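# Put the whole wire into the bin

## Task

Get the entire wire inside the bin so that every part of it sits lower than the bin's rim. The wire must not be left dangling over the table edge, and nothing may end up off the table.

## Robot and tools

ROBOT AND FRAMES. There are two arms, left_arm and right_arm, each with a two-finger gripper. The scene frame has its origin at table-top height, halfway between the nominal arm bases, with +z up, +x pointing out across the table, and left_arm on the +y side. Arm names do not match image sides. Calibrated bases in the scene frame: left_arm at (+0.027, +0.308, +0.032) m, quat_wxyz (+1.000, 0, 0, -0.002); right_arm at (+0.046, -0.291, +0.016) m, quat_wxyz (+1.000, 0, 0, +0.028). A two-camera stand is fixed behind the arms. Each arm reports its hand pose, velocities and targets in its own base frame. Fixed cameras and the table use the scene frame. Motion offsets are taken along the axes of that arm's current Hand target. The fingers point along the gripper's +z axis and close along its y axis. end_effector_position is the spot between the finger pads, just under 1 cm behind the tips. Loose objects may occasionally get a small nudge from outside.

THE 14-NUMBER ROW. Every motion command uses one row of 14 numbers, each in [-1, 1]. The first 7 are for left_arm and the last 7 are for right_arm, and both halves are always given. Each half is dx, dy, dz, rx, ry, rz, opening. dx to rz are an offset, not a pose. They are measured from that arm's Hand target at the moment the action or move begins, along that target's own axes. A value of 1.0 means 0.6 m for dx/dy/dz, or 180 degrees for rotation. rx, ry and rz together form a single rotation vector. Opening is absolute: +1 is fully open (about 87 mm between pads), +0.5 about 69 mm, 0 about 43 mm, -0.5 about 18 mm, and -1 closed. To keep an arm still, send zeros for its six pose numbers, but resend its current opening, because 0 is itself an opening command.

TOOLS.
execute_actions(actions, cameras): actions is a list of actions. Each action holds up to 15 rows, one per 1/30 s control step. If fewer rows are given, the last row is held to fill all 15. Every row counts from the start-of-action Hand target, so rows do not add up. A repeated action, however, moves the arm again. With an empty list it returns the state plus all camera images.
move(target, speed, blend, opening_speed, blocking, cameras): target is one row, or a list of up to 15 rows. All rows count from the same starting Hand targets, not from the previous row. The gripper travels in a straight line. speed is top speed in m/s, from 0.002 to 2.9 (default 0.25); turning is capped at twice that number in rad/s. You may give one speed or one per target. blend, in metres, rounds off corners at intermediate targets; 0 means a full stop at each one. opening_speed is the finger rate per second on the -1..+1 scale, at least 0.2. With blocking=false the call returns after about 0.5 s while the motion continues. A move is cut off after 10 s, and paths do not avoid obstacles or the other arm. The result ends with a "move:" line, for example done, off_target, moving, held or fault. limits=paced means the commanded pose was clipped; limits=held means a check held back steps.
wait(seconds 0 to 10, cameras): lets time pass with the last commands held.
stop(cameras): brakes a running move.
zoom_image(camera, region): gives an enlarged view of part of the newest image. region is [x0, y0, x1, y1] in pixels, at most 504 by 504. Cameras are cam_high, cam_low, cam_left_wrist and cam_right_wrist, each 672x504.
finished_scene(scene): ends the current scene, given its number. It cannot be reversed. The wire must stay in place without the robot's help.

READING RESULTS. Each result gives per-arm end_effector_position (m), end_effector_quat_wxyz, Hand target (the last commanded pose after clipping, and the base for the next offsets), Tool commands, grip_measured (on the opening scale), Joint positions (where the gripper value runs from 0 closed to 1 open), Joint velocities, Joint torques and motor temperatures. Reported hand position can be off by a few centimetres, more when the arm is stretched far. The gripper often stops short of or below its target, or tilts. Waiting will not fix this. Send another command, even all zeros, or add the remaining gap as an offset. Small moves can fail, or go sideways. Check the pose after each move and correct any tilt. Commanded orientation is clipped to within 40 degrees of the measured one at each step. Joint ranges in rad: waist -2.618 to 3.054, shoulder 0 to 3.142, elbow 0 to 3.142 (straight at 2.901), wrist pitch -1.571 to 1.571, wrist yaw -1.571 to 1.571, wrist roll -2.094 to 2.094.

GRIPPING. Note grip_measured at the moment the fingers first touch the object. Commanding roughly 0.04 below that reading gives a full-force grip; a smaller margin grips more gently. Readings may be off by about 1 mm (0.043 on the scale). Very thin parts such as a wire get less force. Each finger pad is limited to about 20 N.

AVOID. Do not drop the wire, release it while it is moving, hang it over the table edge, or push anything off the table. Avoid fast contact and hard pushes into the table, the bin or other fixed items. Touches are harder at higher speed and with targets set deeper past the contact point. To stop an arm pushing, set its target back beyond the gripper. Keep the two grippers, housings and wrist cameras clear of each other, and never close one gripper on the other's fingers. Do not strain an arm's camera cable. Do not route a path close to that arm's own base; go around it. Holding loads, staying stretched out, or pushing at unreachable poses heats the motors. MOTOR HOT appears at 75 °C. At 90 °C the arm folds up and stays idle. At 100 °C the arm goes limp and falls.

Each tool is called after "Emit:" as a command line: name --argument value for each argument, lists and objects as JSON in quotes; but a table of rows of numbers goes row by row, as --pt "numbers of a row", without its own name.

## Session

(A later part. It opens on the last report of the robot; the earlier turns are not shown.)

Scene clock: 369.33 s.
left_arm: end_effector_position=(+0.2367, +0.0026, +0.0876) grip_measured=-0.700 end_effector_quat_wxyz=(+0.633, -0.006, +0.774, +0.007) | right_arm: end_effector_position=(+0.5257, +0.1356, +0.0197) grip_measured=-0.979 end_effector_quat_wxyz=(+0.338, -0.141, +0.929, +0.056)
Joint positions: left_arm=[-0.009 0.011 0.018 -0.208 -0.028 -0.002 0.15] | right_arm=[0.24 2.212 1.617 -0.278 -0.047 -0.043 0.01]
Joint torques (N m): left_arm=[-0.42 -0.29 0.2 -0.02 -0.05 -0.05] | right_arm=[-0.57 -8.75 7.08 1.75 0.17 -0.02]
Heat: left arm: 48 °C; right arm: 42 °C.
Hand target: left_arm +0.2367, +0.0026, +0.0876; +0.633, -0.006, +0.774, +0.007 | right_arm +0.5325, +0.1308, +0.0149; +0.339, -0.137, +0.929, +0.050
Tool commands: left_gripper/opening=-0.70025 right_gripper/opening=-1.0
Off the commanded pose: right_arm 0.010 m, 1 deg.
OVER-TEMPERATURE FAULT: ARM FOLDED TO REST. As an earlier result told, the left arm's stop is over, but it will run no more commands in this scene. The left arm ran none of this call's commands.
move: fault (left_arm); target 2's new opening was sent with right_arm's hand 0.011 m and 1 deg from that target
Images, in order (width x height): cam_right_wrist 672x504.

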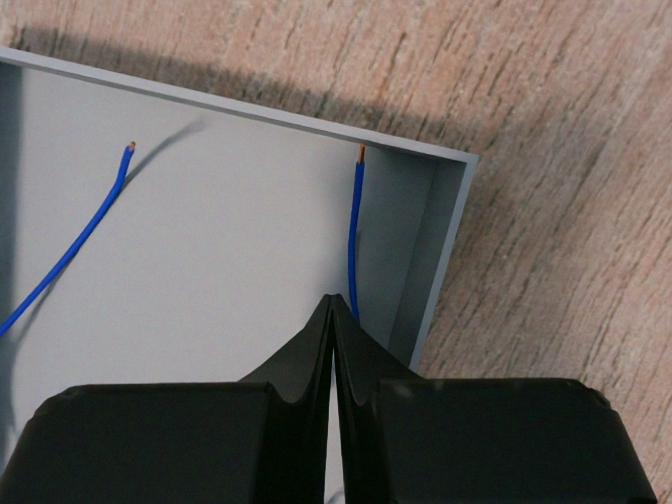

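Emit:
move --pt "0 0 0 0 0 0 -0.7 0 0 -0.025 0 0 0 -1" --pt "0 0 0 0 0 0 -0.7 0 -0.011 -0.025 0 0 0 -0.5" --pt "0 0 0 0 0 0 -0.7 0.01 -0.011 0.014 0 0 0 -0.5" --speed 0.06 --opening_speed 0.5 --cameras '["cam_right_wrist"]'

Scene clock: 388.57 s.
left_arm: end_effector_position=(+0.2367, +0.0026, +0.0876) grip_measured=-0.700 end_effector_quat_wxyz=(+0.633, -0.006, +0.774, +0.007) | right_arm: end_effector_position=(+0.5322, +0.1305, +0.0169) grip_measured=-0.500 end_effector_quat_wxyz=(+0.346, -0.138, +0.926, +0.058)
Joint positions: left_arm=[-0.009 0.011 0.018 -0.208 -0.028 -0.002 0.15] | right_arm=[0.226 2.224 1.617 -0.249 -0.058 -0.049 0.25]
Joint torques (N m): left_arm=[-0.42 -0.29 0.2 -0.02 -0.05 -0.05] | right_arm=[-0.64 -8.1 6.45 1.71 0.19 -0.04]
Motor temperatures (°C): left_arm=[29 45 38 34 29 29 28] | right_arm=[27 42 38 34 30 28 27]
Heat: left arm: 45 °C; right arm: 42 °C.
Hand target: left_arm +0.2367, +0.0026, +0.0876; +0.633, -0.006, +0.774, +0.007 | right_arm +0.5350, +0.1247, +0.0045; +0.339, -0.137, +0.930, +0.050
Tool commands: left_gripper/opening=-0.70025 right_gripper/opening=-0.5
Off the commanded pose: right_arm 0.014 m, 1 deg.
OVER-TEMPERATURE FAULT: ARM FOLDED TO REST. As an earlier result told, the left arm's stop is over, but it will run no more commands in this scene. The left arm ran none of this call's commands.
move: fault (left_arm), off_target (right_arm)
Images, in order (width x height): cam_right_wrist 672x504.

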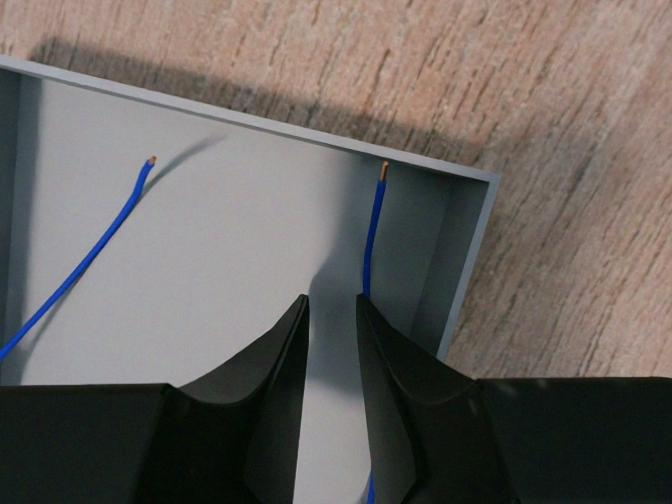

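Emit:
move --pt "0 0 0 0 0 0 -0.7 0 0 -0.05 0 0 0 -0.6" --pt "0 0 0 0 0 0 -0.7 0 -0.013 -0.05 0 0 0 -0.6" --speed 0.08 --opening_speed 0.5 --cameras '["cam_right_wrist"]'

Scene clock: 398.57 s.
left_arm: end_effector_position=(+0.2367, +0.0026, +0.0876) grip_measured=-0.700 end_effector_quat_wxyz=(+0.633, -0.006, +0.774, +0.007) | right_arm: end_effector_position=(+0.5217, +0.1193, +0.0158) grip_measured=-0.600 end_effector_quat_wxyz=(+0.335, -0.138, +0.930, +0.055)
Joint positions: left_arm=[-0.009 0.011 0.018 -0.208 -0.028 -0.002 0.15] | right_arm=[0.209 2.194 1.574 -0.26 -0.064 -0.063 0.2]
Joint torques (N m): left_arm=[-0.42 -0.29 0.2 -0.02 -0.05 -0.05] | right_arm=[-0.69 -12.89 4.56 1.49 0.14 -0.06]
Heat: left arm: 43 °C; right arm: 42 °C.
Hand target: left_arm +0.2367, +0.0026, +0.0876; +0.633, -0.006, +0.774, +0.007 | right_arm +0.5189, +0.1116, +0.0276; +0.339, -0.137, +0.929, +0.050
Tool commands: left_gripper/opening=-0.70025 right_gripper/opening=-0.6
Off the commanded pose: right_arm 0.014 m, 1 deg.
OVER-TEMPERATURE FAULT: ARM FOLDED TO REST. As an earlier result told, the left arm's stop is over, but it will run no more commands in this scene. The left arm ran none of this call's commands.
move: fault (left_arm), off_target (right_arm)
Images, in order (width x height): cam_right_wrist 672x504.

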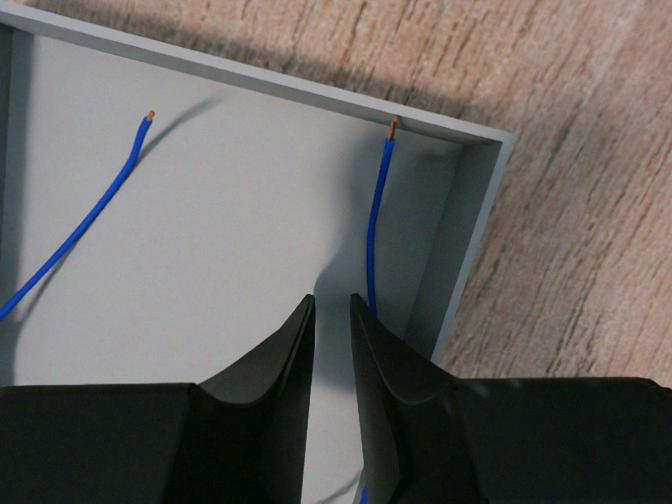

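Emit:
move --pt "0 0 0 0 0 0 -0.7 -0.035 0.02 -0.035 0 0 0 -0.6" --speed 0.08 --cameras '["cam_right_wrist"]'

Scene clock: 405.23 s.
left_arm: end_effector_position=(+0.2367, +0.0026, +0.0876) grip_measured=-0.700 end_effector_quat_wxyz=(+0.633, -0.006, +0.774, +0.007) | right_arm: end_effector_position=(+0.5119, +0.1190, +0.0322) grip_measured=-0.600 end_effector_quat_wxyz=(+0.317, -0.138, +0.937, +0.051)
Joint positions: left_arm=[-0.009 0.011 0.018 -0.208 -0.028 -0.002 0.15] | right_arm=[0.214 2.162 1.611 -0.368 -0.056 -0.059 0.2]
Joint torques (N m): left_arm=[-0.42 -0.31 0.2 -0.02 -0.05 -0.05] | right_arm=[1.14 -12.82 7.35 1.5 0.17 0.1]
Heat: left arm: 43 °C; right arm: 45 °C.
Hand target: left_arm +0.2367, +0.0026, +0.0876; +0.633, -0.006, +0.774, +0.007 | right_arm +0.5179, +0.1238, +0.0572; +0.339, -0.137, +0.929, +0.050
Tool commands: left_gripper/opening=-0.70025 right_gripper/opening=-0.6
Off the commanded pose: right_arm 0.026 m, 3 deg.
OVER-TEMPERATURE FAULT: ARM FOLDED TO REST. As an earlier result told, the left arm's stop is over, but it will run no more commands in this scene. The left arm ran none of this call's commands.
move: fault (left_arm), off_target (right_arm)
Images, in order (width x height): cam_right_wrist 672x504.

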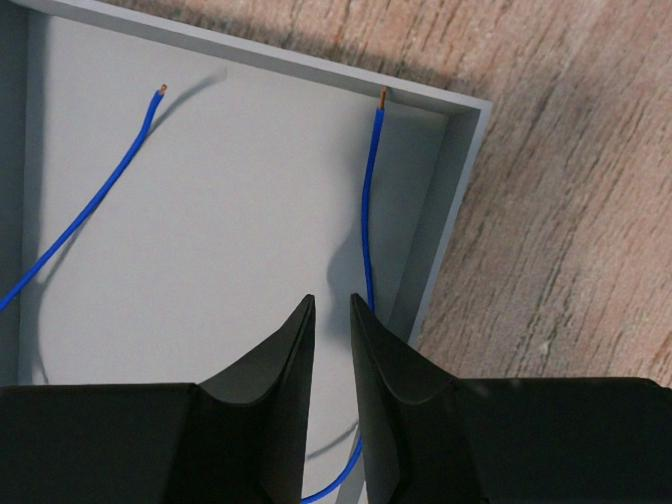

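Emit:
move --pt "0 0 0 0 0 0 -0.7 0 0 -0.04 0 0 0 -0.5" --pt "0 0 0 0 0 0 -0.7 0 -0.028 -0.04 0 0 0 -0.5" --speed 0.12 --cameras '["cam_right_wrist"]'

Scene clock: 416.57 s.
left_arm: end_effector_position=(+0.2367, +0.0026, +0.0876) grip_measured=-0.700 end_effector_quat_wxyz=(+0.633, -0.006, +0.774, +0.007) | right_arm: end_effector_position=(+0.5111, +0.1037, +0.0667) grip_measured=-0.500 end_effector_quat_wxyz=(+0.336, -0.133, +0.931, +0.047)
Joint positions: left_arm=[-0.009 0.011 0.018 -0.208 -0.028 -0.002 0.15] | right_arm=[0.186 2.083 1.611 -0.41 -0.06 -0.077 0.25]
Joint torques (N m): left_arm=[-0.42 -0.29 0.2 -0.02 -0.05 -0.05] | right_arm=[0.03 -11.7 5.19 1.52 -0.05 -0.02]
Heat: left arm: 42 °C; right arm: 45 °C.
Hand target: left_arm +0.2367, +0.0026, +0.0876; +0.633, -0.006, +0.774, +0.007 | right_arm +0.5080, +0.1032, +0.0756; +0.339, -0.137, +0.929, +0.050
Tool commands: left_gripper/opening=-0.70025 right_gripper/opening=-0.5
Off the commanded pose: right_arm 0.009 m, 1 deg.
OVER-TEMPERATURE FAULT: ARM FOLDED TO REST. As an earlier result told, the left arm's stop is over, but it will run no more commands in this scene. The left arm ran none of this call's commands.
move: fault (left_arm)
Images, in order (width x height): cam_right_wrist 672x504.

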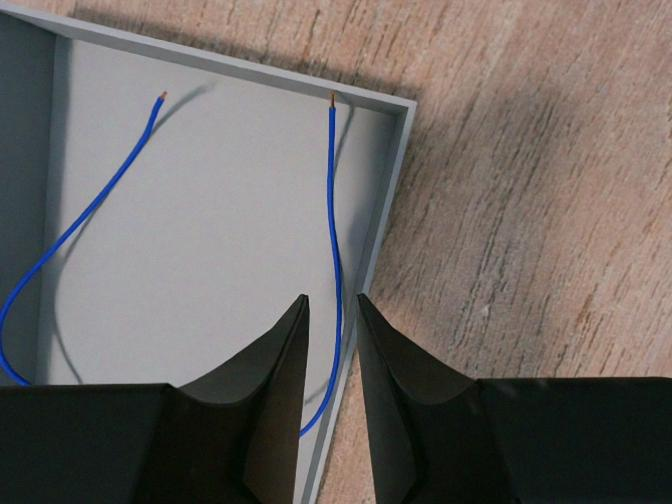

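Emit:
move --pt "0 0 0 0 0 0 -0.7 0.017 0 0.100 0 0 0 -0.5" --pt "0 0 0 0 0 0 -0.7 0.017 0 0.100 0 0 0 -1" --speed 0.08 --opening_speed 0.5 --cameras '["cam_right_wrist"]'

Scene clock: 426.40 s.
left_arm: end_effector_position=(+0.2367, +0.0026, +0.0876) grip_measured=-0.700 end_effector_quat_wxyz=(+0.633, -0.006, +0.774, +0.007) | right_arm: end_effector_position=(+0.5299, +0.1125, +0.0261) grip_measured=-0.979 end_effector_quat_wxyz=(+0.335, -0.138, +0.931, +0.054)
Joint positions: left_arm=[-0.009 0.011 0.018 -0.208 -0.028 -0.002 0.15] | right_arm=[0.191 2.205 1.638 -0.315 -0.075 -0.077 0.01]
Joint torques (N m): left_arm=[-0.42 -0.29 0.2 -0.02 -0.06 -0.05] | right_arm=[0.12 -8.64 7.32 1.77 0.21 0.05]
Heat: left arm: 41 °C; right arm: 46 °C.
Hand target: left_arm +0.2367, +0.0026, +0.0876; +0.633, -0.006, +0.774, +0.007 | right_arm +0.5374, +0.1123, +0.0230; +0.339, -0.137, +0.929, +0.050
Tool commands: left_gripper/opening=-0.70025 right_gripper/opening=-1.0
Off the commanded pose: right_arm 0.008 m, 1 deg.
OVER-TEMPERATURE FAULT: ARM FOLDED TO REST. As an earlier result told, the left arm's stop is over, but it will run no more commands in this scene. The left arm ran none of this call's commands.
move: fault (left_arm)
Images, in order (width x height): cam_right_wrist 672x504.

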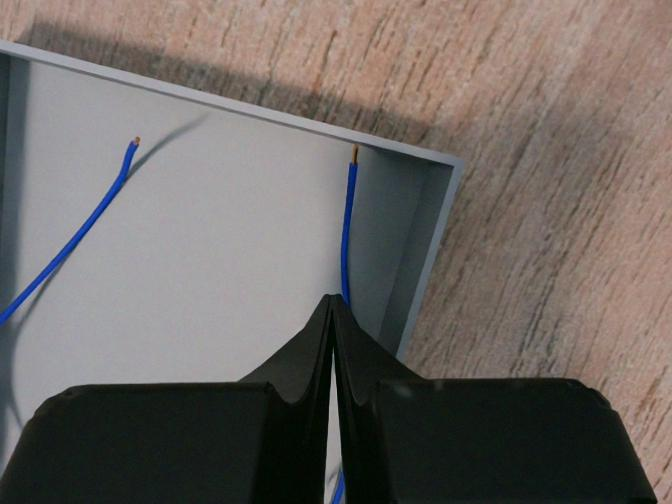

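Emit:
move --pt "0 0 0 0 0 0 -0.7 0 0 -0.02 0 0 0 -0.5" --pt "0 0 0 0 0 0 -0.7 0 -0.014 -0.02 0 0 0 -0.5" --pt "0 0 0 0 0 0 -0.7 0.016 -0.011 0.028 0 0 0 -0.5" --speed 0.08 --cameras '["cam_right_wrist"]'

Scene clock: 434.50 s.
left_arm: end_effector_position=(+0.2367, +0.0026, +0.0876) grip_measured=-0.700 end_effector_quat_wxyz=(+0.633, -0.006, +0.774, +0.007) | right_arm: end_effector_position=(+0.5390, +0.1120, +0.0143) grip_measured=-0.500 end_effector_quat_wxyz=(+0.344, -0.139, +0.927, +0.058)
Joint positions: left_arm=[-0.009 0.011 0.018 -0.208 -0.028 -0.002 0.15] | right_arm=[0.184 2.242 1.638 -0.259 -0.085 -0.082 0.25]
Joint torques (N m): left_arm=[-0.42 -0.29 0.2 -0.02 -0.05 -0.05] | right_arm=[-0.28 -8.61 6.48 1.8 0.16 0]
Heat: left arm: 41 °C; right arm: 46 °C.
Hand target: left_arm +0.2367, +0.0026, +0.0876; +0.633, -0.006, +0.774, +0.007 | right_arm +0.5426, +0.1069, +0.0039; +0.339, -0.137, +0.930, +0.050
Tool commands: left_gripper/opening=-0.70025 right_gripper/opening=-0.5
Off the commanded pose: right_arm 0.012 m, 1 deg.
OVER-TEMPERATURE FAULT: ARM FOLDED TO REST. As an earlier result told, the left arm's stop is over, but it will run no more commands in this scene. The left arm ran none of this call's commands.
move: fault (left_arm), off_target (right_arm)
Images, in order (width x height): cam_right_wrist 672x504.

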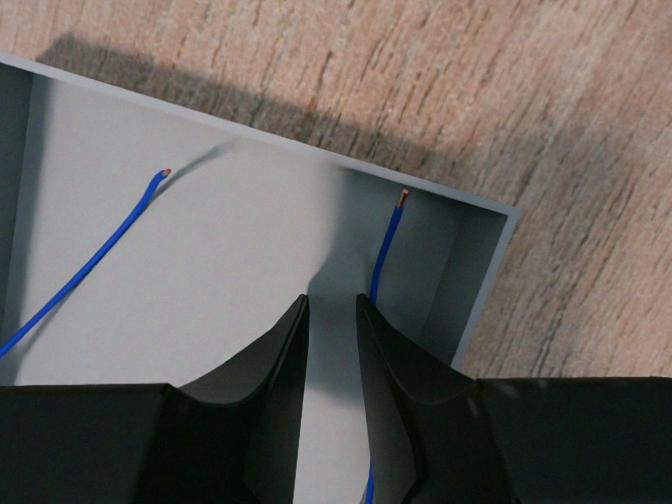

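Emit:
move --pt "0 0 0 0 0 0 -0.7 0 0.01 -0.09 0 0 0 -0.5" --pt "0 0 0 0 0 0 -0.7 0 -0.030 -0.09 0 0 0 -0.3" --pt "0 0 0 0 0 0 -0.7 0 -0.022 -0.02 0 0 0 -0.3" --speed 0.1 --cameras '["cam_right_wrist"]'

Scene clock: 444.30 s.
left_arm: end_effector_position=(+0.2367, +0.0026, +0.0876) grip_measured=-0.700 end_effector_quat_wxyz=(+0.633, -0.006, +0.774, +0.007) | right_arm: end_effector_position=(+0.5334, +0.0944, +0.0201) grip_measured=-0.300 end_effector_quat_wxyz=(+0.340, -0.141, +0.928, +0.058)
Joint positions: left_arm=[-0.009 0.011 0.018 -0.208 -0.028 -0.002 0.15] | right_arm=[0.148 2.208 1.61 -0.275 -0.111 -0.114 0.35]
Joint torques (N m): left_arm=[-0.42 -0.29 0.2 -0.02 -0.05 -0.05] | right_arm=[0.28 -8.25 7.25 1.71 0.22 0.11]
Motor temperatures (°C): left_arm=[29 40 36 32 29 29 28] | right_arm=[27 46 39 34 30 28 27]
Heat: left arm: 40 °C; right arm: 46 °C.
Hand target: left_arm +0.2367, +0.0026, +0.0876; +0.633, -0.006, +0.774, +0.007 | right_arm +0.5390, +0.0920, +0.0130; +0.339, -0.137, +0.930, +0.050
Tool commands: left_gripper/opening=-0.70025 right_gripper/opening=-0.3
Off the commanded pose: right_arm 0.009 m, 1 deg.
OVER-TEMPERATURE FAULT: ARM FOLDED TO REST. As an earlier result told, the left arm's stop is over, but it will run no more commands in this scene. The left arm ran none of this call's commands.
move: fault (left_arm)
Images, in order (width x height): cam_right_wrist 672x504.

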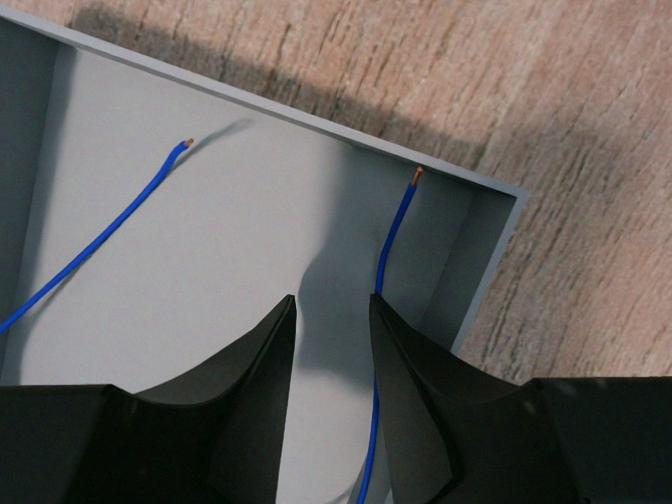

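Emit:
move --pt "0 0 0 0 0 0 -0.7 0 0.015 -0.08 0 0 0 -0.3" --pt "0 0 0 0 0 0 -0.7 -0.05 0.027 -0.1255 0 0.139 0 -0.4" --speed 0.15 --cameras '["cam_right_wrist","cam_high"]'

Emit:
zoom_image --camera "cam_high" --region '[200, 200, 400, 350]'

Scene clock: 463.43 s.
left_arm: end_effector_position=(+0.2367, +0.0026, +0.0876) grip_measured=-0.700 end_effector_quat_wxyz=(+0.633, -0.006, +0.774, +0.007) | right_arm: end_effector_position=(+0.5101, +0.0977, +0.0979) grip_measured=-0.400 end_effector_quat_wxyz=(+0.159, -0.145, +0.976, +0.025)
Joint positions: left_arm=[-0.009 0.011 0.018 -0.208 -0.028 -0.002 0.15] | right_arm=[0.185 2.642 2.843 -1.45 -0.037 -0.103 0.3]
Joint torques (N m): left_arm=[-0.42 -0.28 0.21 -0.02 -0.05 -0.05] | right_arm=[1.13 -9.91 6.45 0.94 0.2 0.14]
Heat: left arm: 40 °C; right arm: 45 °C.
Hand target: left_arm +0.2367, +0.0026, +0.0876; +0.633, -0.006, +0.774, +0.007 | right_arm +0.5100, +0.1001, +0.0901; +0.129, -0.145, +0.981, +0.019
Tool commands: left_gripper/opening=-0.70025 right_gripper/opening=-0.4
Off the commanded pose: right_arm 0.008 m, 4 deg.
OVER-TEMPERATURE FAULT: ARM FOLDED TO REST. As an earlier result told, the left arm's stop is over, but it will run no more commands in this scene. The left arm ran none of this call's commands.
elbow stopped short (right arm): the move would have taken joint 3 (elbow) straighter than the controller allows.
move: fault (left_arm), off_target (right_arm); target 2's new opening was sent with right_arm's hand 0.008 m and 4 deg from that target
Images, in order (width x height): cam_high 672x504, cam_right_wrist 672x504.

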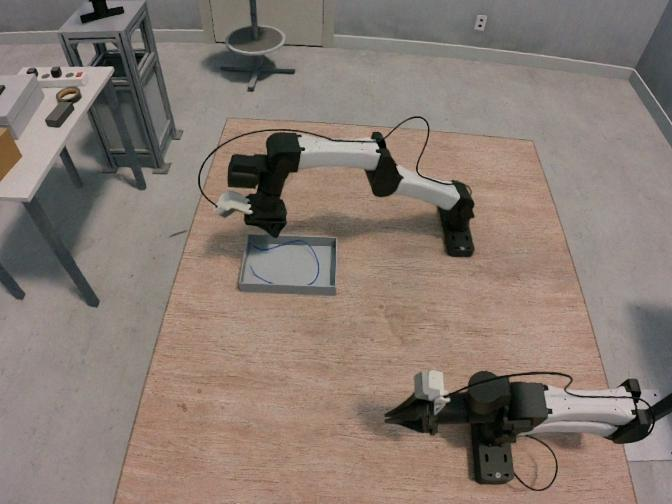

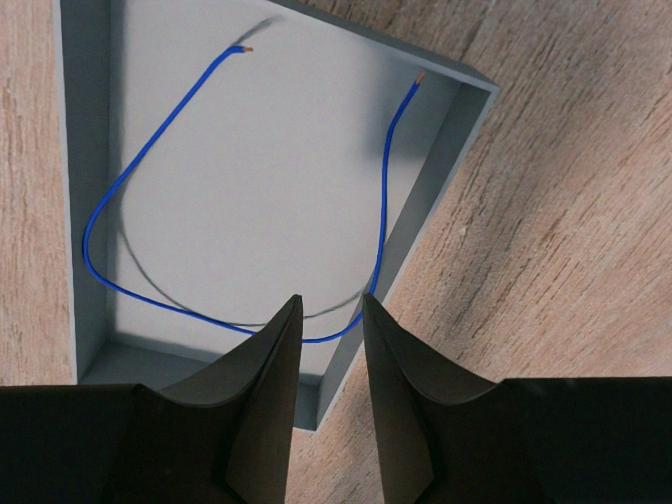

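Scaled by 2.520 from the camera's 672x504 image, which has a finer 960x720 frame.

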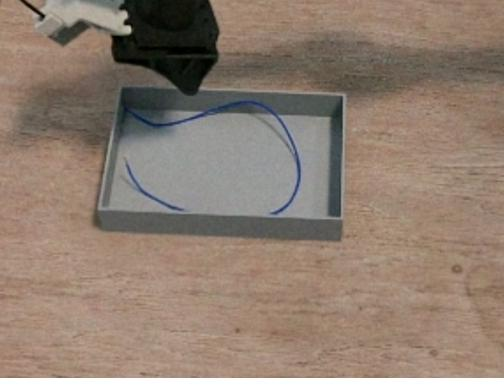

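Emit:
move --target '[0,0,0,0,0,0,-0.7,-0.05,-0.04,0.058,0,0,0,-0.5]' --speed 0.12 --cameras '["cam_right_wrist"]'

Scene clock: 478.03 s.
left_arm: end_effector_position=(+0.2367, +0.0026, +0.0876) grip_measured=-0.700 end_effector_quat_wxyz=(+0.633, -0.006, +0.774, +0.007) | right_arm: end_effector_position=(+0.5473, +0.0890, +0.0698) grip_measured=-0.500 end_effector_quat_wxyz=(+0.199, -0.141, +0.969, +0.022)
Joint positions: left_arm=[-0.009 0.011 0.018 -0.208 -0.028 -0.002 0.15] | right_arm=[0.159 2.71 2.843 -1.301 -0.037 -0.123 0.25]
Joint torques (N m): left_arm=[-0.42 -0.29 0.2 -0.02 -0.05 -0.05] | right_arm=[0.12 -10.52 6.75 1.28 0.08 0]
Heat: left arm: 39 °C; right arm: 48 °C.
Hand target: left_arm +0.2367, +0.0026, +0.0876; +0.633, -0.006, +0.774, +0.007 | right_arm +0.5533, +0.0881, +0.0643; +0.129, -0.145, +0.981, +0.019
Tool commands: left_gripper/opening=-0.70025 right_gripper/opening=-0.5
Off the commanded pose: right_arm 0.008 m, 8 deg.
OVER-TEMPERATURE FAULT: ARM FOLDED TO REST. As an earlier result told, the left arm's stop is over, but it will run no more commands in this scene. The left arm ran none of this call's commands.
elbow stopped short (right arm): the move would have taken joint 3 (elbow) straighter than the controller allows.
move: fault (left_arm), off_target (right_arm)
Images, in order (width x height): cam_right_wrist 672x504.

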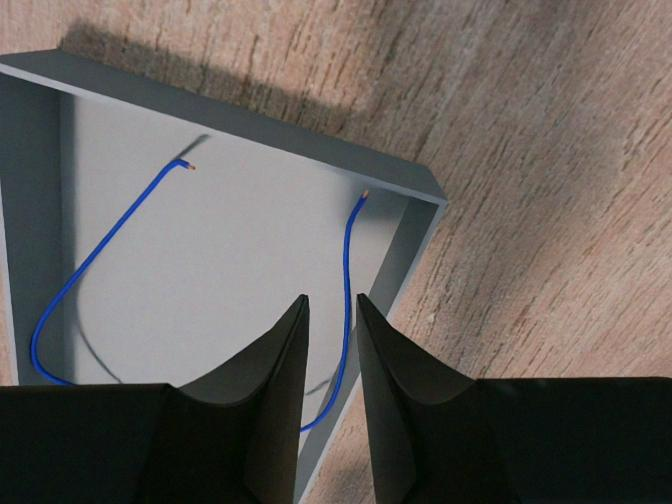

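Emit:
move --target '[0,0,0,0,0,0,-0.7,0.020,-0.012,0.08,0,0,0,-0.5]' --speed 0.08 --cameras '["cam_right_wrist"]'

Scene clock: 485.33 s.
left_arm: end_effector_position=(+0.2367, +0.0026, +0.0876) grip_measured=-0.700 end_effector_quat_wxyz=(+0.633, -0.006, +0.774, +0.007) | right_arm: end_effector_position=(+0.5505, +0.0843, +0.0211) grip_measured=-0.500 end_effector_quat_wxyz=(+0.171, -0.144, +0.975, +0.019)
Joint positions: left_arm=[-0.009 0.011 0.018 -0.208 -0.028 -0.002 0.15] | right_arm=[0.15 2.805 2.843 -1.265 -0.037 -0.136 0.25]
Joint torques (N m): left_arm=[-0.4 -0.29 0.2 -0.02 -0.05 -0.05] | right_arm=[-0.38 -10.84 6.76 1.19 0.09 -0.01]
Heat: left arm: 39 °C; right arm: 48 °C.
Hand target: left_arm +0.2367, +0.0026, +0.0876; +0.633, -0.006, +0.774, +0.007 | right_arm +0.5562, +0.0814, +0.0148; +0.129, -0.145, +0.981, +0.019
Tool commands: left_gripper/opening=-0.70025 right_gripper/opening=-0.5
Off the commanded pose: right_arm 0.009 m, 5 deg.
OVER-TEMPERATURE FAULT: ARM FOLDED TO REST. As an earlier result told, the left arm's stop is over, but it will run no more commands in this scene. The left arm ran none of this call's commands.
elbow stopped short (right arm): the move would have taken joint 3 (elbow) straighter than the controller allows.
move: fault (left_arm), off_target (right_arm)
Images, in order (width x height): cam_right_wrist 672x504.

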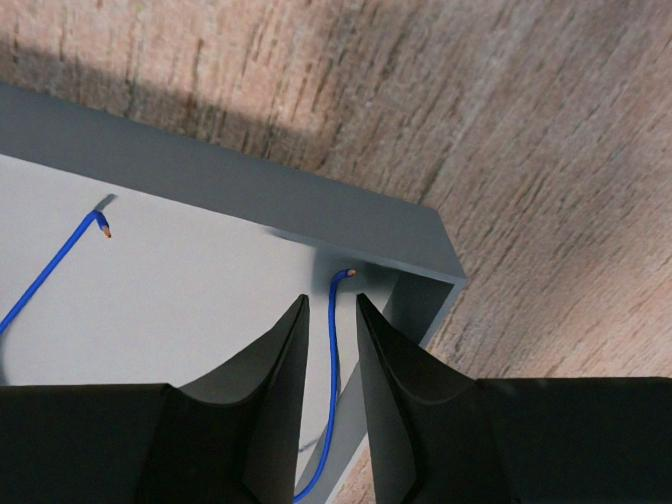

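Emit:
move --pt "0 0 0 0 0 0 -0.7 0.012 -0.001 0.008 0 0 0 -0.5" --pt "0 0 0 0 0 0 -0.7 0.012 -0.001 0.008 0 0 0 -1" --speed 0.06 --opening_speed 0.5 --cameras '["cam_right_wrist"]'

Scene clock: 492.63 s.
left_arm: end_effector_position=(+0.2367, +0.0026, +0.0876) grip_measured=-0.700 end_effector_quat_wxyz=(+0.633, -0.006, +0.774, +0.007) | right_arm: end_effector_position=(+0.5504, +0.0841, +0.0175) grip_measured=-0.979 end_effector_quat_wxyz=(+0.168, -0.145, +0.975, +0.019)
Joint positions: left_arm=[-0.009 0.011 0.018 -0.208 -0.028 -0.002 0.15] | right_arm=[0.15 2.812 2.843 -1.263 -0.037 -0.139 0.01]
Joint torques (N m): left_arm=[-0.42 -0.29 0.2 -0.02 -0.05 -0.05] | right_arm=[-0.47 -10.62 6.87 0.99 0.02 -0.01]
Heat: left arm: 39 °C; right arm: 49 °C.
Hand target: left_arm +0.2367, +0.0026, +0.0876; +0.633, -0.006, +0.774, +0.007 | right_arm +0.5509, +0.0792, +0.0083; +0.129, -0.145, +0.981, +0.019
Tool commands: left_gripper/opening=-0.70025 right_gripper/opening=-1.0
Off the commanded pose: right_arm 0.010 m, 5 deg.
OVER-TEMPERATURE FAULT: ARM FOLDED TO REST. As an earlier result told, the left arm's stop is over, but it will run no more commands in this scene. The left arm ran none of this call's commands.
elbow stopped short (right arm): the move would have taken joint 3 (elbow) straighter than the controller allows.
move: fault (left_arm), off_target (right_arm); target 2's new opening was sent with right_arm's hand 0.010 m and 5 deg from that target
Images, in order (width x height): cam_right_wrist 672x504.

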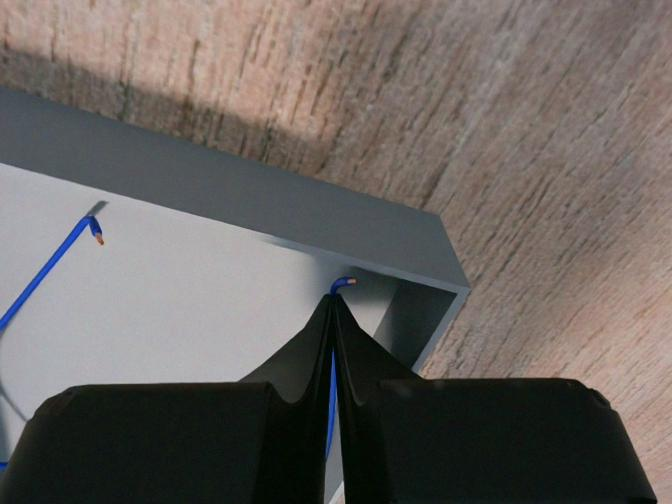

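Emit:
move --pt "0 0 0 0 0 0 -0.7 0 0 0 0 0 0 -0.6" --pt "0 0 0 0 0 0 -0.7 0.012 -0.001 0.02 0 -0.04 0 -0.6" --pt "0 0 0 0 0 0 -0.7 0.012 -0.001 0.02 0 -0.04 0 -1" --speed 0.06 --opening_speed 0.5 --cameras '["cam_right_wrist"]'

Scene clock: 503.13 s.
left_arm: end_effector_position=(+0.2367, +0.0026, +0.0876) grip_measured=-0.700 end_effector_quat_wxyz=(+0.633, -0.006, +0.774, +0.007) | right_arm: end_effector_position=(+0.5539, +0.0818, +0.0113) grip_measured=-0.939 end_effector_quat_wxyz=(+0.208, -0.143, +0.967, +0.026)
Joint positions: left_arm=[-0.009 0.011 0.018 -0.208 -0.028 -0.002 0.15] | right_arm=[0.14 2.582 2.352 -0.922 -0.054 -0.143 0.031]
Joint torques (N m): left_arm=[-0.42 -0.29 0.2 -0.02 -0.05 -0.05] | right_arm=[-0.59 -11.48 2.77 1.37 0.02 0.02]
Heat: left arm: 39 °C; right arm: 49 °C.
Hand target: left_arm +0.2367, +0.0026, +0.0876; +0.633, -0.006, +0.774, +0.007 | right_arm +0.5473, +0.0775, -0.0052; +0.191, -0.143, +0.971, +0.028
Tool commands: left_gripper/opening=-0.70025 right_gripper/opening=-1.0
Off the commanded pose: right_arm 0.018 m, 2 deg.
OVER-TEMPERATURE FAULT: ARM FOLDED TO REST. As an earlier result told, the left arm's stop is over, but it will run no more commands in this scene. The left arm ran none of this call's commands.
elbow stopped short (right arm): the move would have taken joint 3 (elbow) straighter than the controller allows.
move: fault (left_arm), off_target (right_arm); target 3's new opening was sent with right_arm's hand 0.018 m and 1 deg from that target
Images, in order (width x height): cam_right_wrist 672x504.

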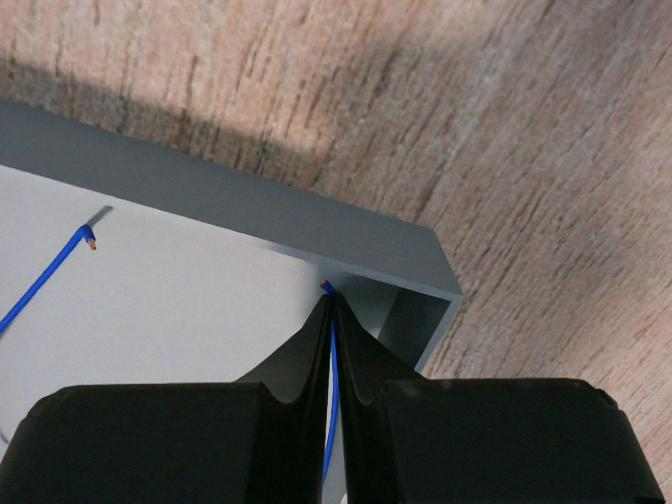

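Emit:
move --target '[0,0,0,0,0,0,-0.7,0.0315,0.0547,-0.035,0,0.08,0,-1]' --speed 0.08 --cameras '["cam_right_wrist","cam_high"]'

Emit:
zoom_image --camera "cam_high" --region '[220, 200, 360, 320]'

Scene clock: 513.97 s.
left_arm: end_effector_position=(+0.2367, +0.0026, +0.0876) grip_measured=-0.700 end_effector_quat_wxyz=(+0.633, -0.006, +0.774, +0.007) | right_arm: end_effector_position=(+0.5148, +0.1004, +0.0159) grip_measured=-0.940 end_effector_quat_wxyz=(+0.106, -0.146, +0.983, +0.017)
Joint positions: left_arm=[-0.009 0.011 0.018 -0.208 -0.028 -0.002 0.15] | right_arm=[0.193 2.807 2.842 -1.392 -0.024 -0.1 0.03]
Joint torques (N m): left_arm=[-0.43 -0.29 0.2 -0.02 -0.05 -0.05] | right_arm=[0.7 -10.35 6.79 0.74 0.2 0.11]
Heat: left arm: 38 °C; right arm: 49 °C.
Hand target: left_arm +0.2367, +0.0026, +0.0876; +0.633, -0.006, +0.774, +0.007 | right_arm +0.5135, +0.1017, +0.0071; +0.067, -0.146, +0.987, +0.010
Tool commands: left_gripper/opening=-0.70025 right_gripper/opening=-1.0
Off the commanded pose: right_arm 0.009 m, 4 deg.
OVER-TEMPERATURE FAULT: ARM FOLDED TO REST. As an earlier result told, the left arm's stop is over, but it will run no more commands in this scene. The left arm ran none of this call's commands.
elbow stopped short (right arm): the move would have taken joint 3 (elbow) straighter than the controller allows.
move: fault (left_arm), off_target (right_arm)
Images, in order (width x height): cam_high 672x504, cam_right_wrist 672x504.

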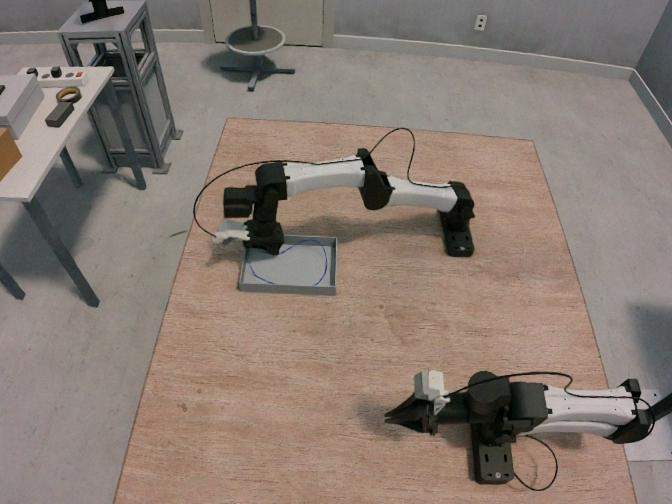

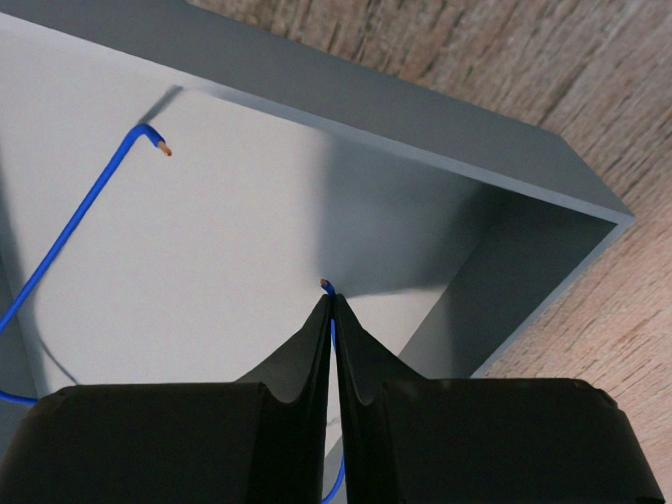

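Scaled by 3.600 from the camera's 672x504 image, which has a finer 960x720 frame.

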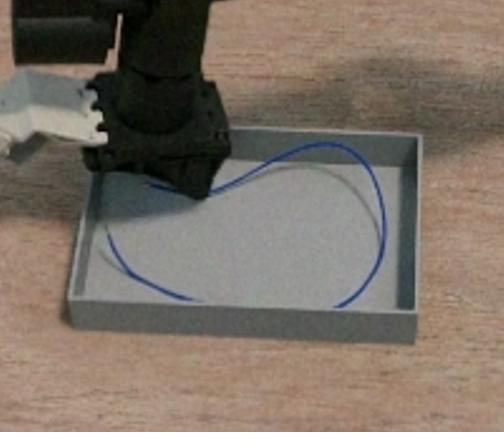

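Emit:
move --pt "0 0 0 0 0 0 -0.7 0 0 0.0 0 0 0 -0.6" --pt "0 0 0 0 0 0 -0.7 0.03 0 -0.2 0 0 0 -0.6" --speed 0.1 --opening_speed 0.3 --cameras '["all"]'

Emit:
zoom_image --camera "cam_high" --region '[220, 200, 360, 320]'

Emit:
zoom_image --camera "cam_low" --region '[270, 240, 350, 300]'

Scene clock: 532.60 s.
left_arm: end_effector_position=(+0.2367, +0.0026, +0.0876) grip_measured=-0.700 end_effector_quat_wxyz=(+0.633, -0.006, +0.774, +0.007) | right_arm: end_effector_position=(+0.4836, +0.0943, +0.1087) grip_measured=-0.600 end_effector_quat_wxyz=(+0.121, -0.146, +0.982, +0.017)
Joint positions: left_arm=[-0.009 0.011 0.018 -0.208 -0.028 -0.002 0.15] | right_arm=[0.193 2.612 2.842 -1.557 -0.024 -0.1 0.2]
Joint torques (N m): left_arm=[-0.4 -0.29 0.2 -0.02 -0.05 -0.05] | right_arm=[0.27 -14.28 4.57 0.74 0.24 0.09]
Heat: left arm: 38 °C; right arm: 49 °C.
Hand target: left_arm +0.2367, +0.0026, +0.0876; +0.633, -0.006, +0.774, +0.007 | right_arm +0.4808, +0.0918, +0.1235; +0.067, -0.145, +0.987, +0.010
Tool commands: left_gripper/opening=-0.70025 right_gripper/opening=-0.6
Off the commanded pose: right_arm 0.015 m, 6 deg.
OVER-TEMPERATURE FAULT: ARM FOLDED TO REST. As an earlier result told, the left arm's stop is over, but it will run no more commands in this scene. The left arm ran none of this call's commands.
elbow stopped short (right arm): the move would have taken joint 3 (elbow) straighter than the controller allows.
joint sent to its limit (right arm) — joint 4 (wrist pitch), lower limit. The joint targets are off in orientation, not in position.
move: fault (left_arm), off_target (right_arm)

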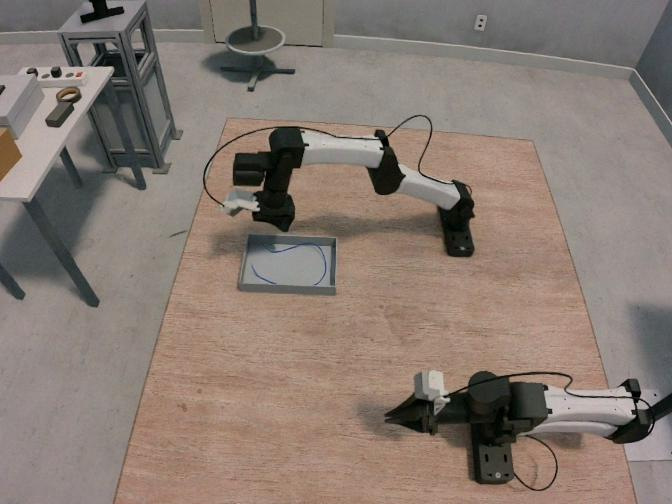

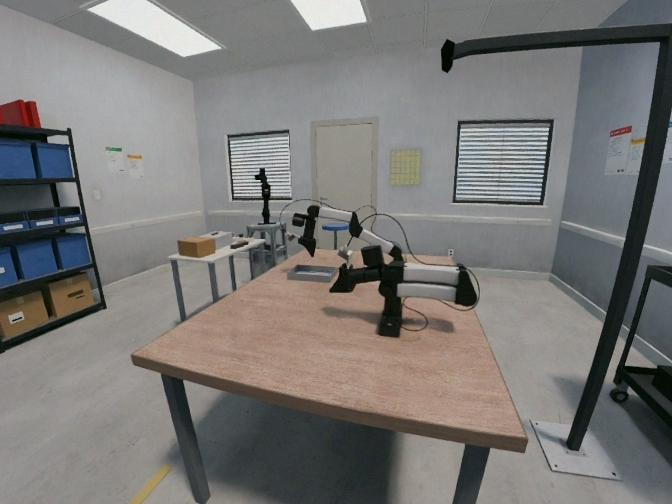

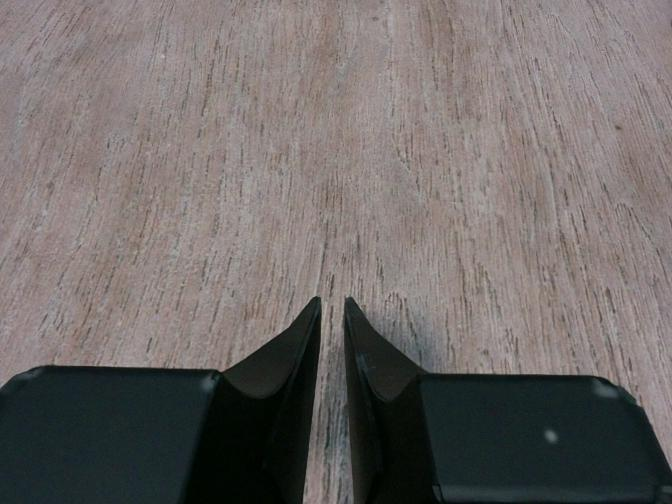

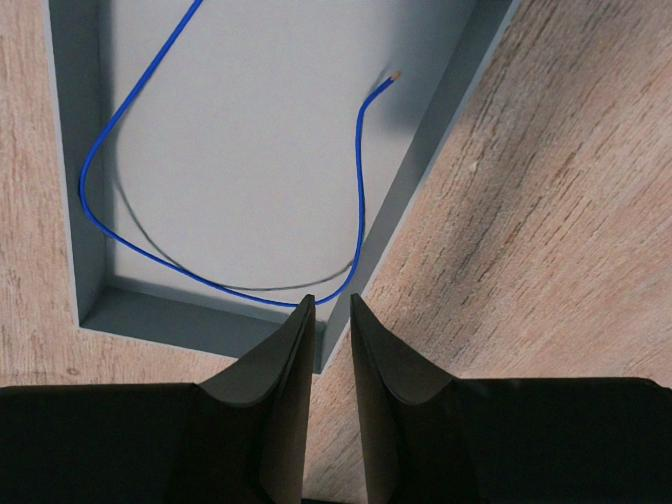

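Scaled by 3.600 from the camera's 672x504 image, which has a finer 960x720 frame.

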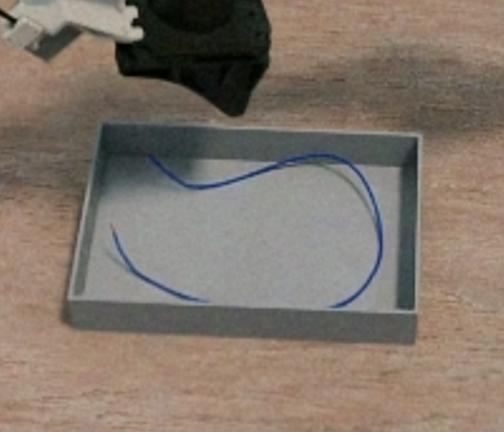

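Scaled by 6.300 from the camera's 672x504 image, which has a finer 960x720 frame.

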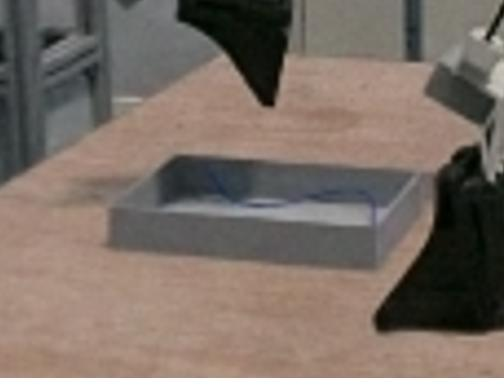

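Emit:
move --target '[0,0,0,0,0,0,-0.7,-0.0767,-0.0365,0.0755,0,-0.083,0,-1]' --speed 0.12 --cameras '["cam_right_wrist"]'

Scene clock: 561.47 s.
left_arm: end_effector_position=(+0.2367, +0.0026, +0.0876) grip_measured=-0.700 end_effector_quat_wxyz=(+0.633, -0.006, +0.774, +0.007) | right_arm: end_effector_position=(+0.5364, +0.0861, +0.0853) grip_measured=-0.979 end_effector_quat_wxyz=(+0.193, -0.141, +0.971, +0.025)
Joint positions: left_arm=[-0.009 0.011 0.018 -0.208 -0.028 -0.002 0.15] | right_arm=[0.154 2.645 2.78 -1.317 -0.045 -0.125 0.01]
Joint torques (N m): left_arm=[-0.42 -0.29 0.2 -0.02 -0.05 -0.05] | right_arm=[-0.2 -12.72 3.96 1.27 -0.05 0.01]
Motor temperatures (°C): left_arm=[29 37 35 31 29 29 28] | right_arm=[27 57 39 32 30 28 27]
Heat: left arm: 37 °C; right arm: 57 °C.
Hand target: left_arm +0.2367, +0.0026, +0.0876; +0.633, -0.006, +0.774, +0.007 | right_arm +0.5368, +0.0857, +0.0849; +0.195, -0.143, +0.970, +0.029
Tool commands: left_gripper/opening=-0.70025 right_gripper/opening=-1.0
Off the commanded pose: right_arm 0.001 m, 1 deg.
OVER-TEMPERATURE FAULT: ARM FOLDED TO REST. As an earlier result told, the left arm's stop is over, but it will run no more commands in this scene. The left arm ran none of this call's commands.
move: fault (left_arm)
Images, in order (width x height): cam_right_wrist 672x504.

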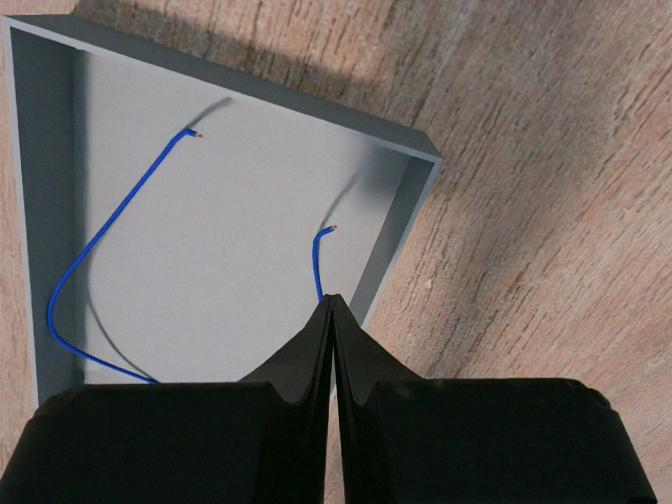

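Emit:
move --target '[0,0,0,0,0,0,-0.7,0.0,0.005,0.14,0,0,0,-1]' --speed 0.08 --cameras '["cam_right_wrist","cam_low"]'

Scene clock: 572.43 s.
left_arm: end_effector_position=(+0.2367, +0.0026, +0.0876) grip_measured=-0.700 end_effector_quat_wxyz=(+0.633, -0.006, +0.774, +0.007) | right_arm: end_effector_position=(+0.5665, +0.0923, +0.0160) grip_measured=-0.979 end_effector_quat_wxyz=(+0.201, -0.142, +0.969, +0.025)
Joint positions: left_arm=[-0.009 0.011 0.018 -0.208 -0.028 -0.002 0.15] | right_arm=[0.157 2.787 2.773 -1.151 -0.045 -0.124 0.01]
Joint torques (N m): left_arm=[-0.43 -0.29 0.21 -0.02 -0.05 -0.05] | right_arm=[1.03 -10.88 7.12 1.16 0.06 0.13]
Motor temperatures (°C): left_arm=[29 37 35 30 29 29 28] | right_arm=[27 56 39 32 30 28 27]
Heat: left arm: 37 °C; right arm: 56 °C.
Hand target: left_arm +0.2367, +0.0026, +0.0876; +0.633, -0.006, +0.774, +0.007 | right_arm +0.5669, +0.0981, +0.0075; +0.195, -0.143, +0.970, +0.029
Tool commands: left_gripper/opening=-0.70025 right_gripper/opening=-1.0
Off the commanded pose: right_arm 0.010 m, 1 deg.
OVER-TEMPERATURE FAULT: ARM FOLDED TO REST. As an earlier result told, the left arm's stop is over, but it will run no more commands in this scene. The left arm ran none of this call's commands.
move: fault (left_arm)
Images, in order (width x height): cam_low 672x504, cam_right_wrist 672x504.

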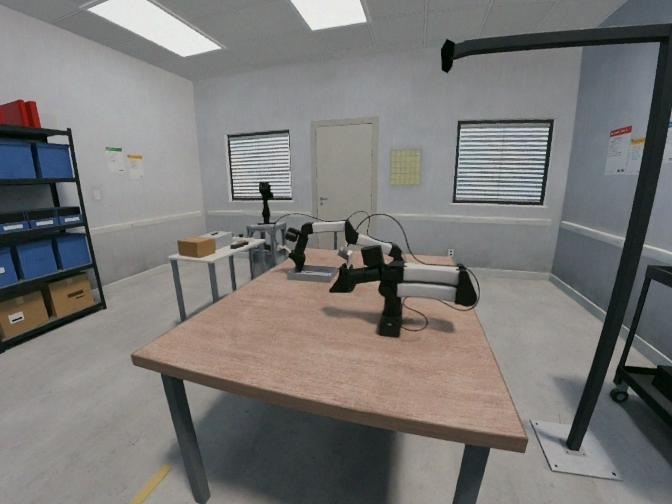

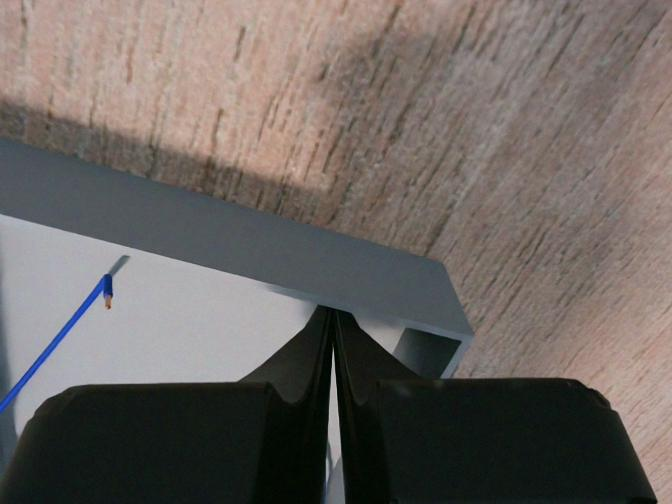

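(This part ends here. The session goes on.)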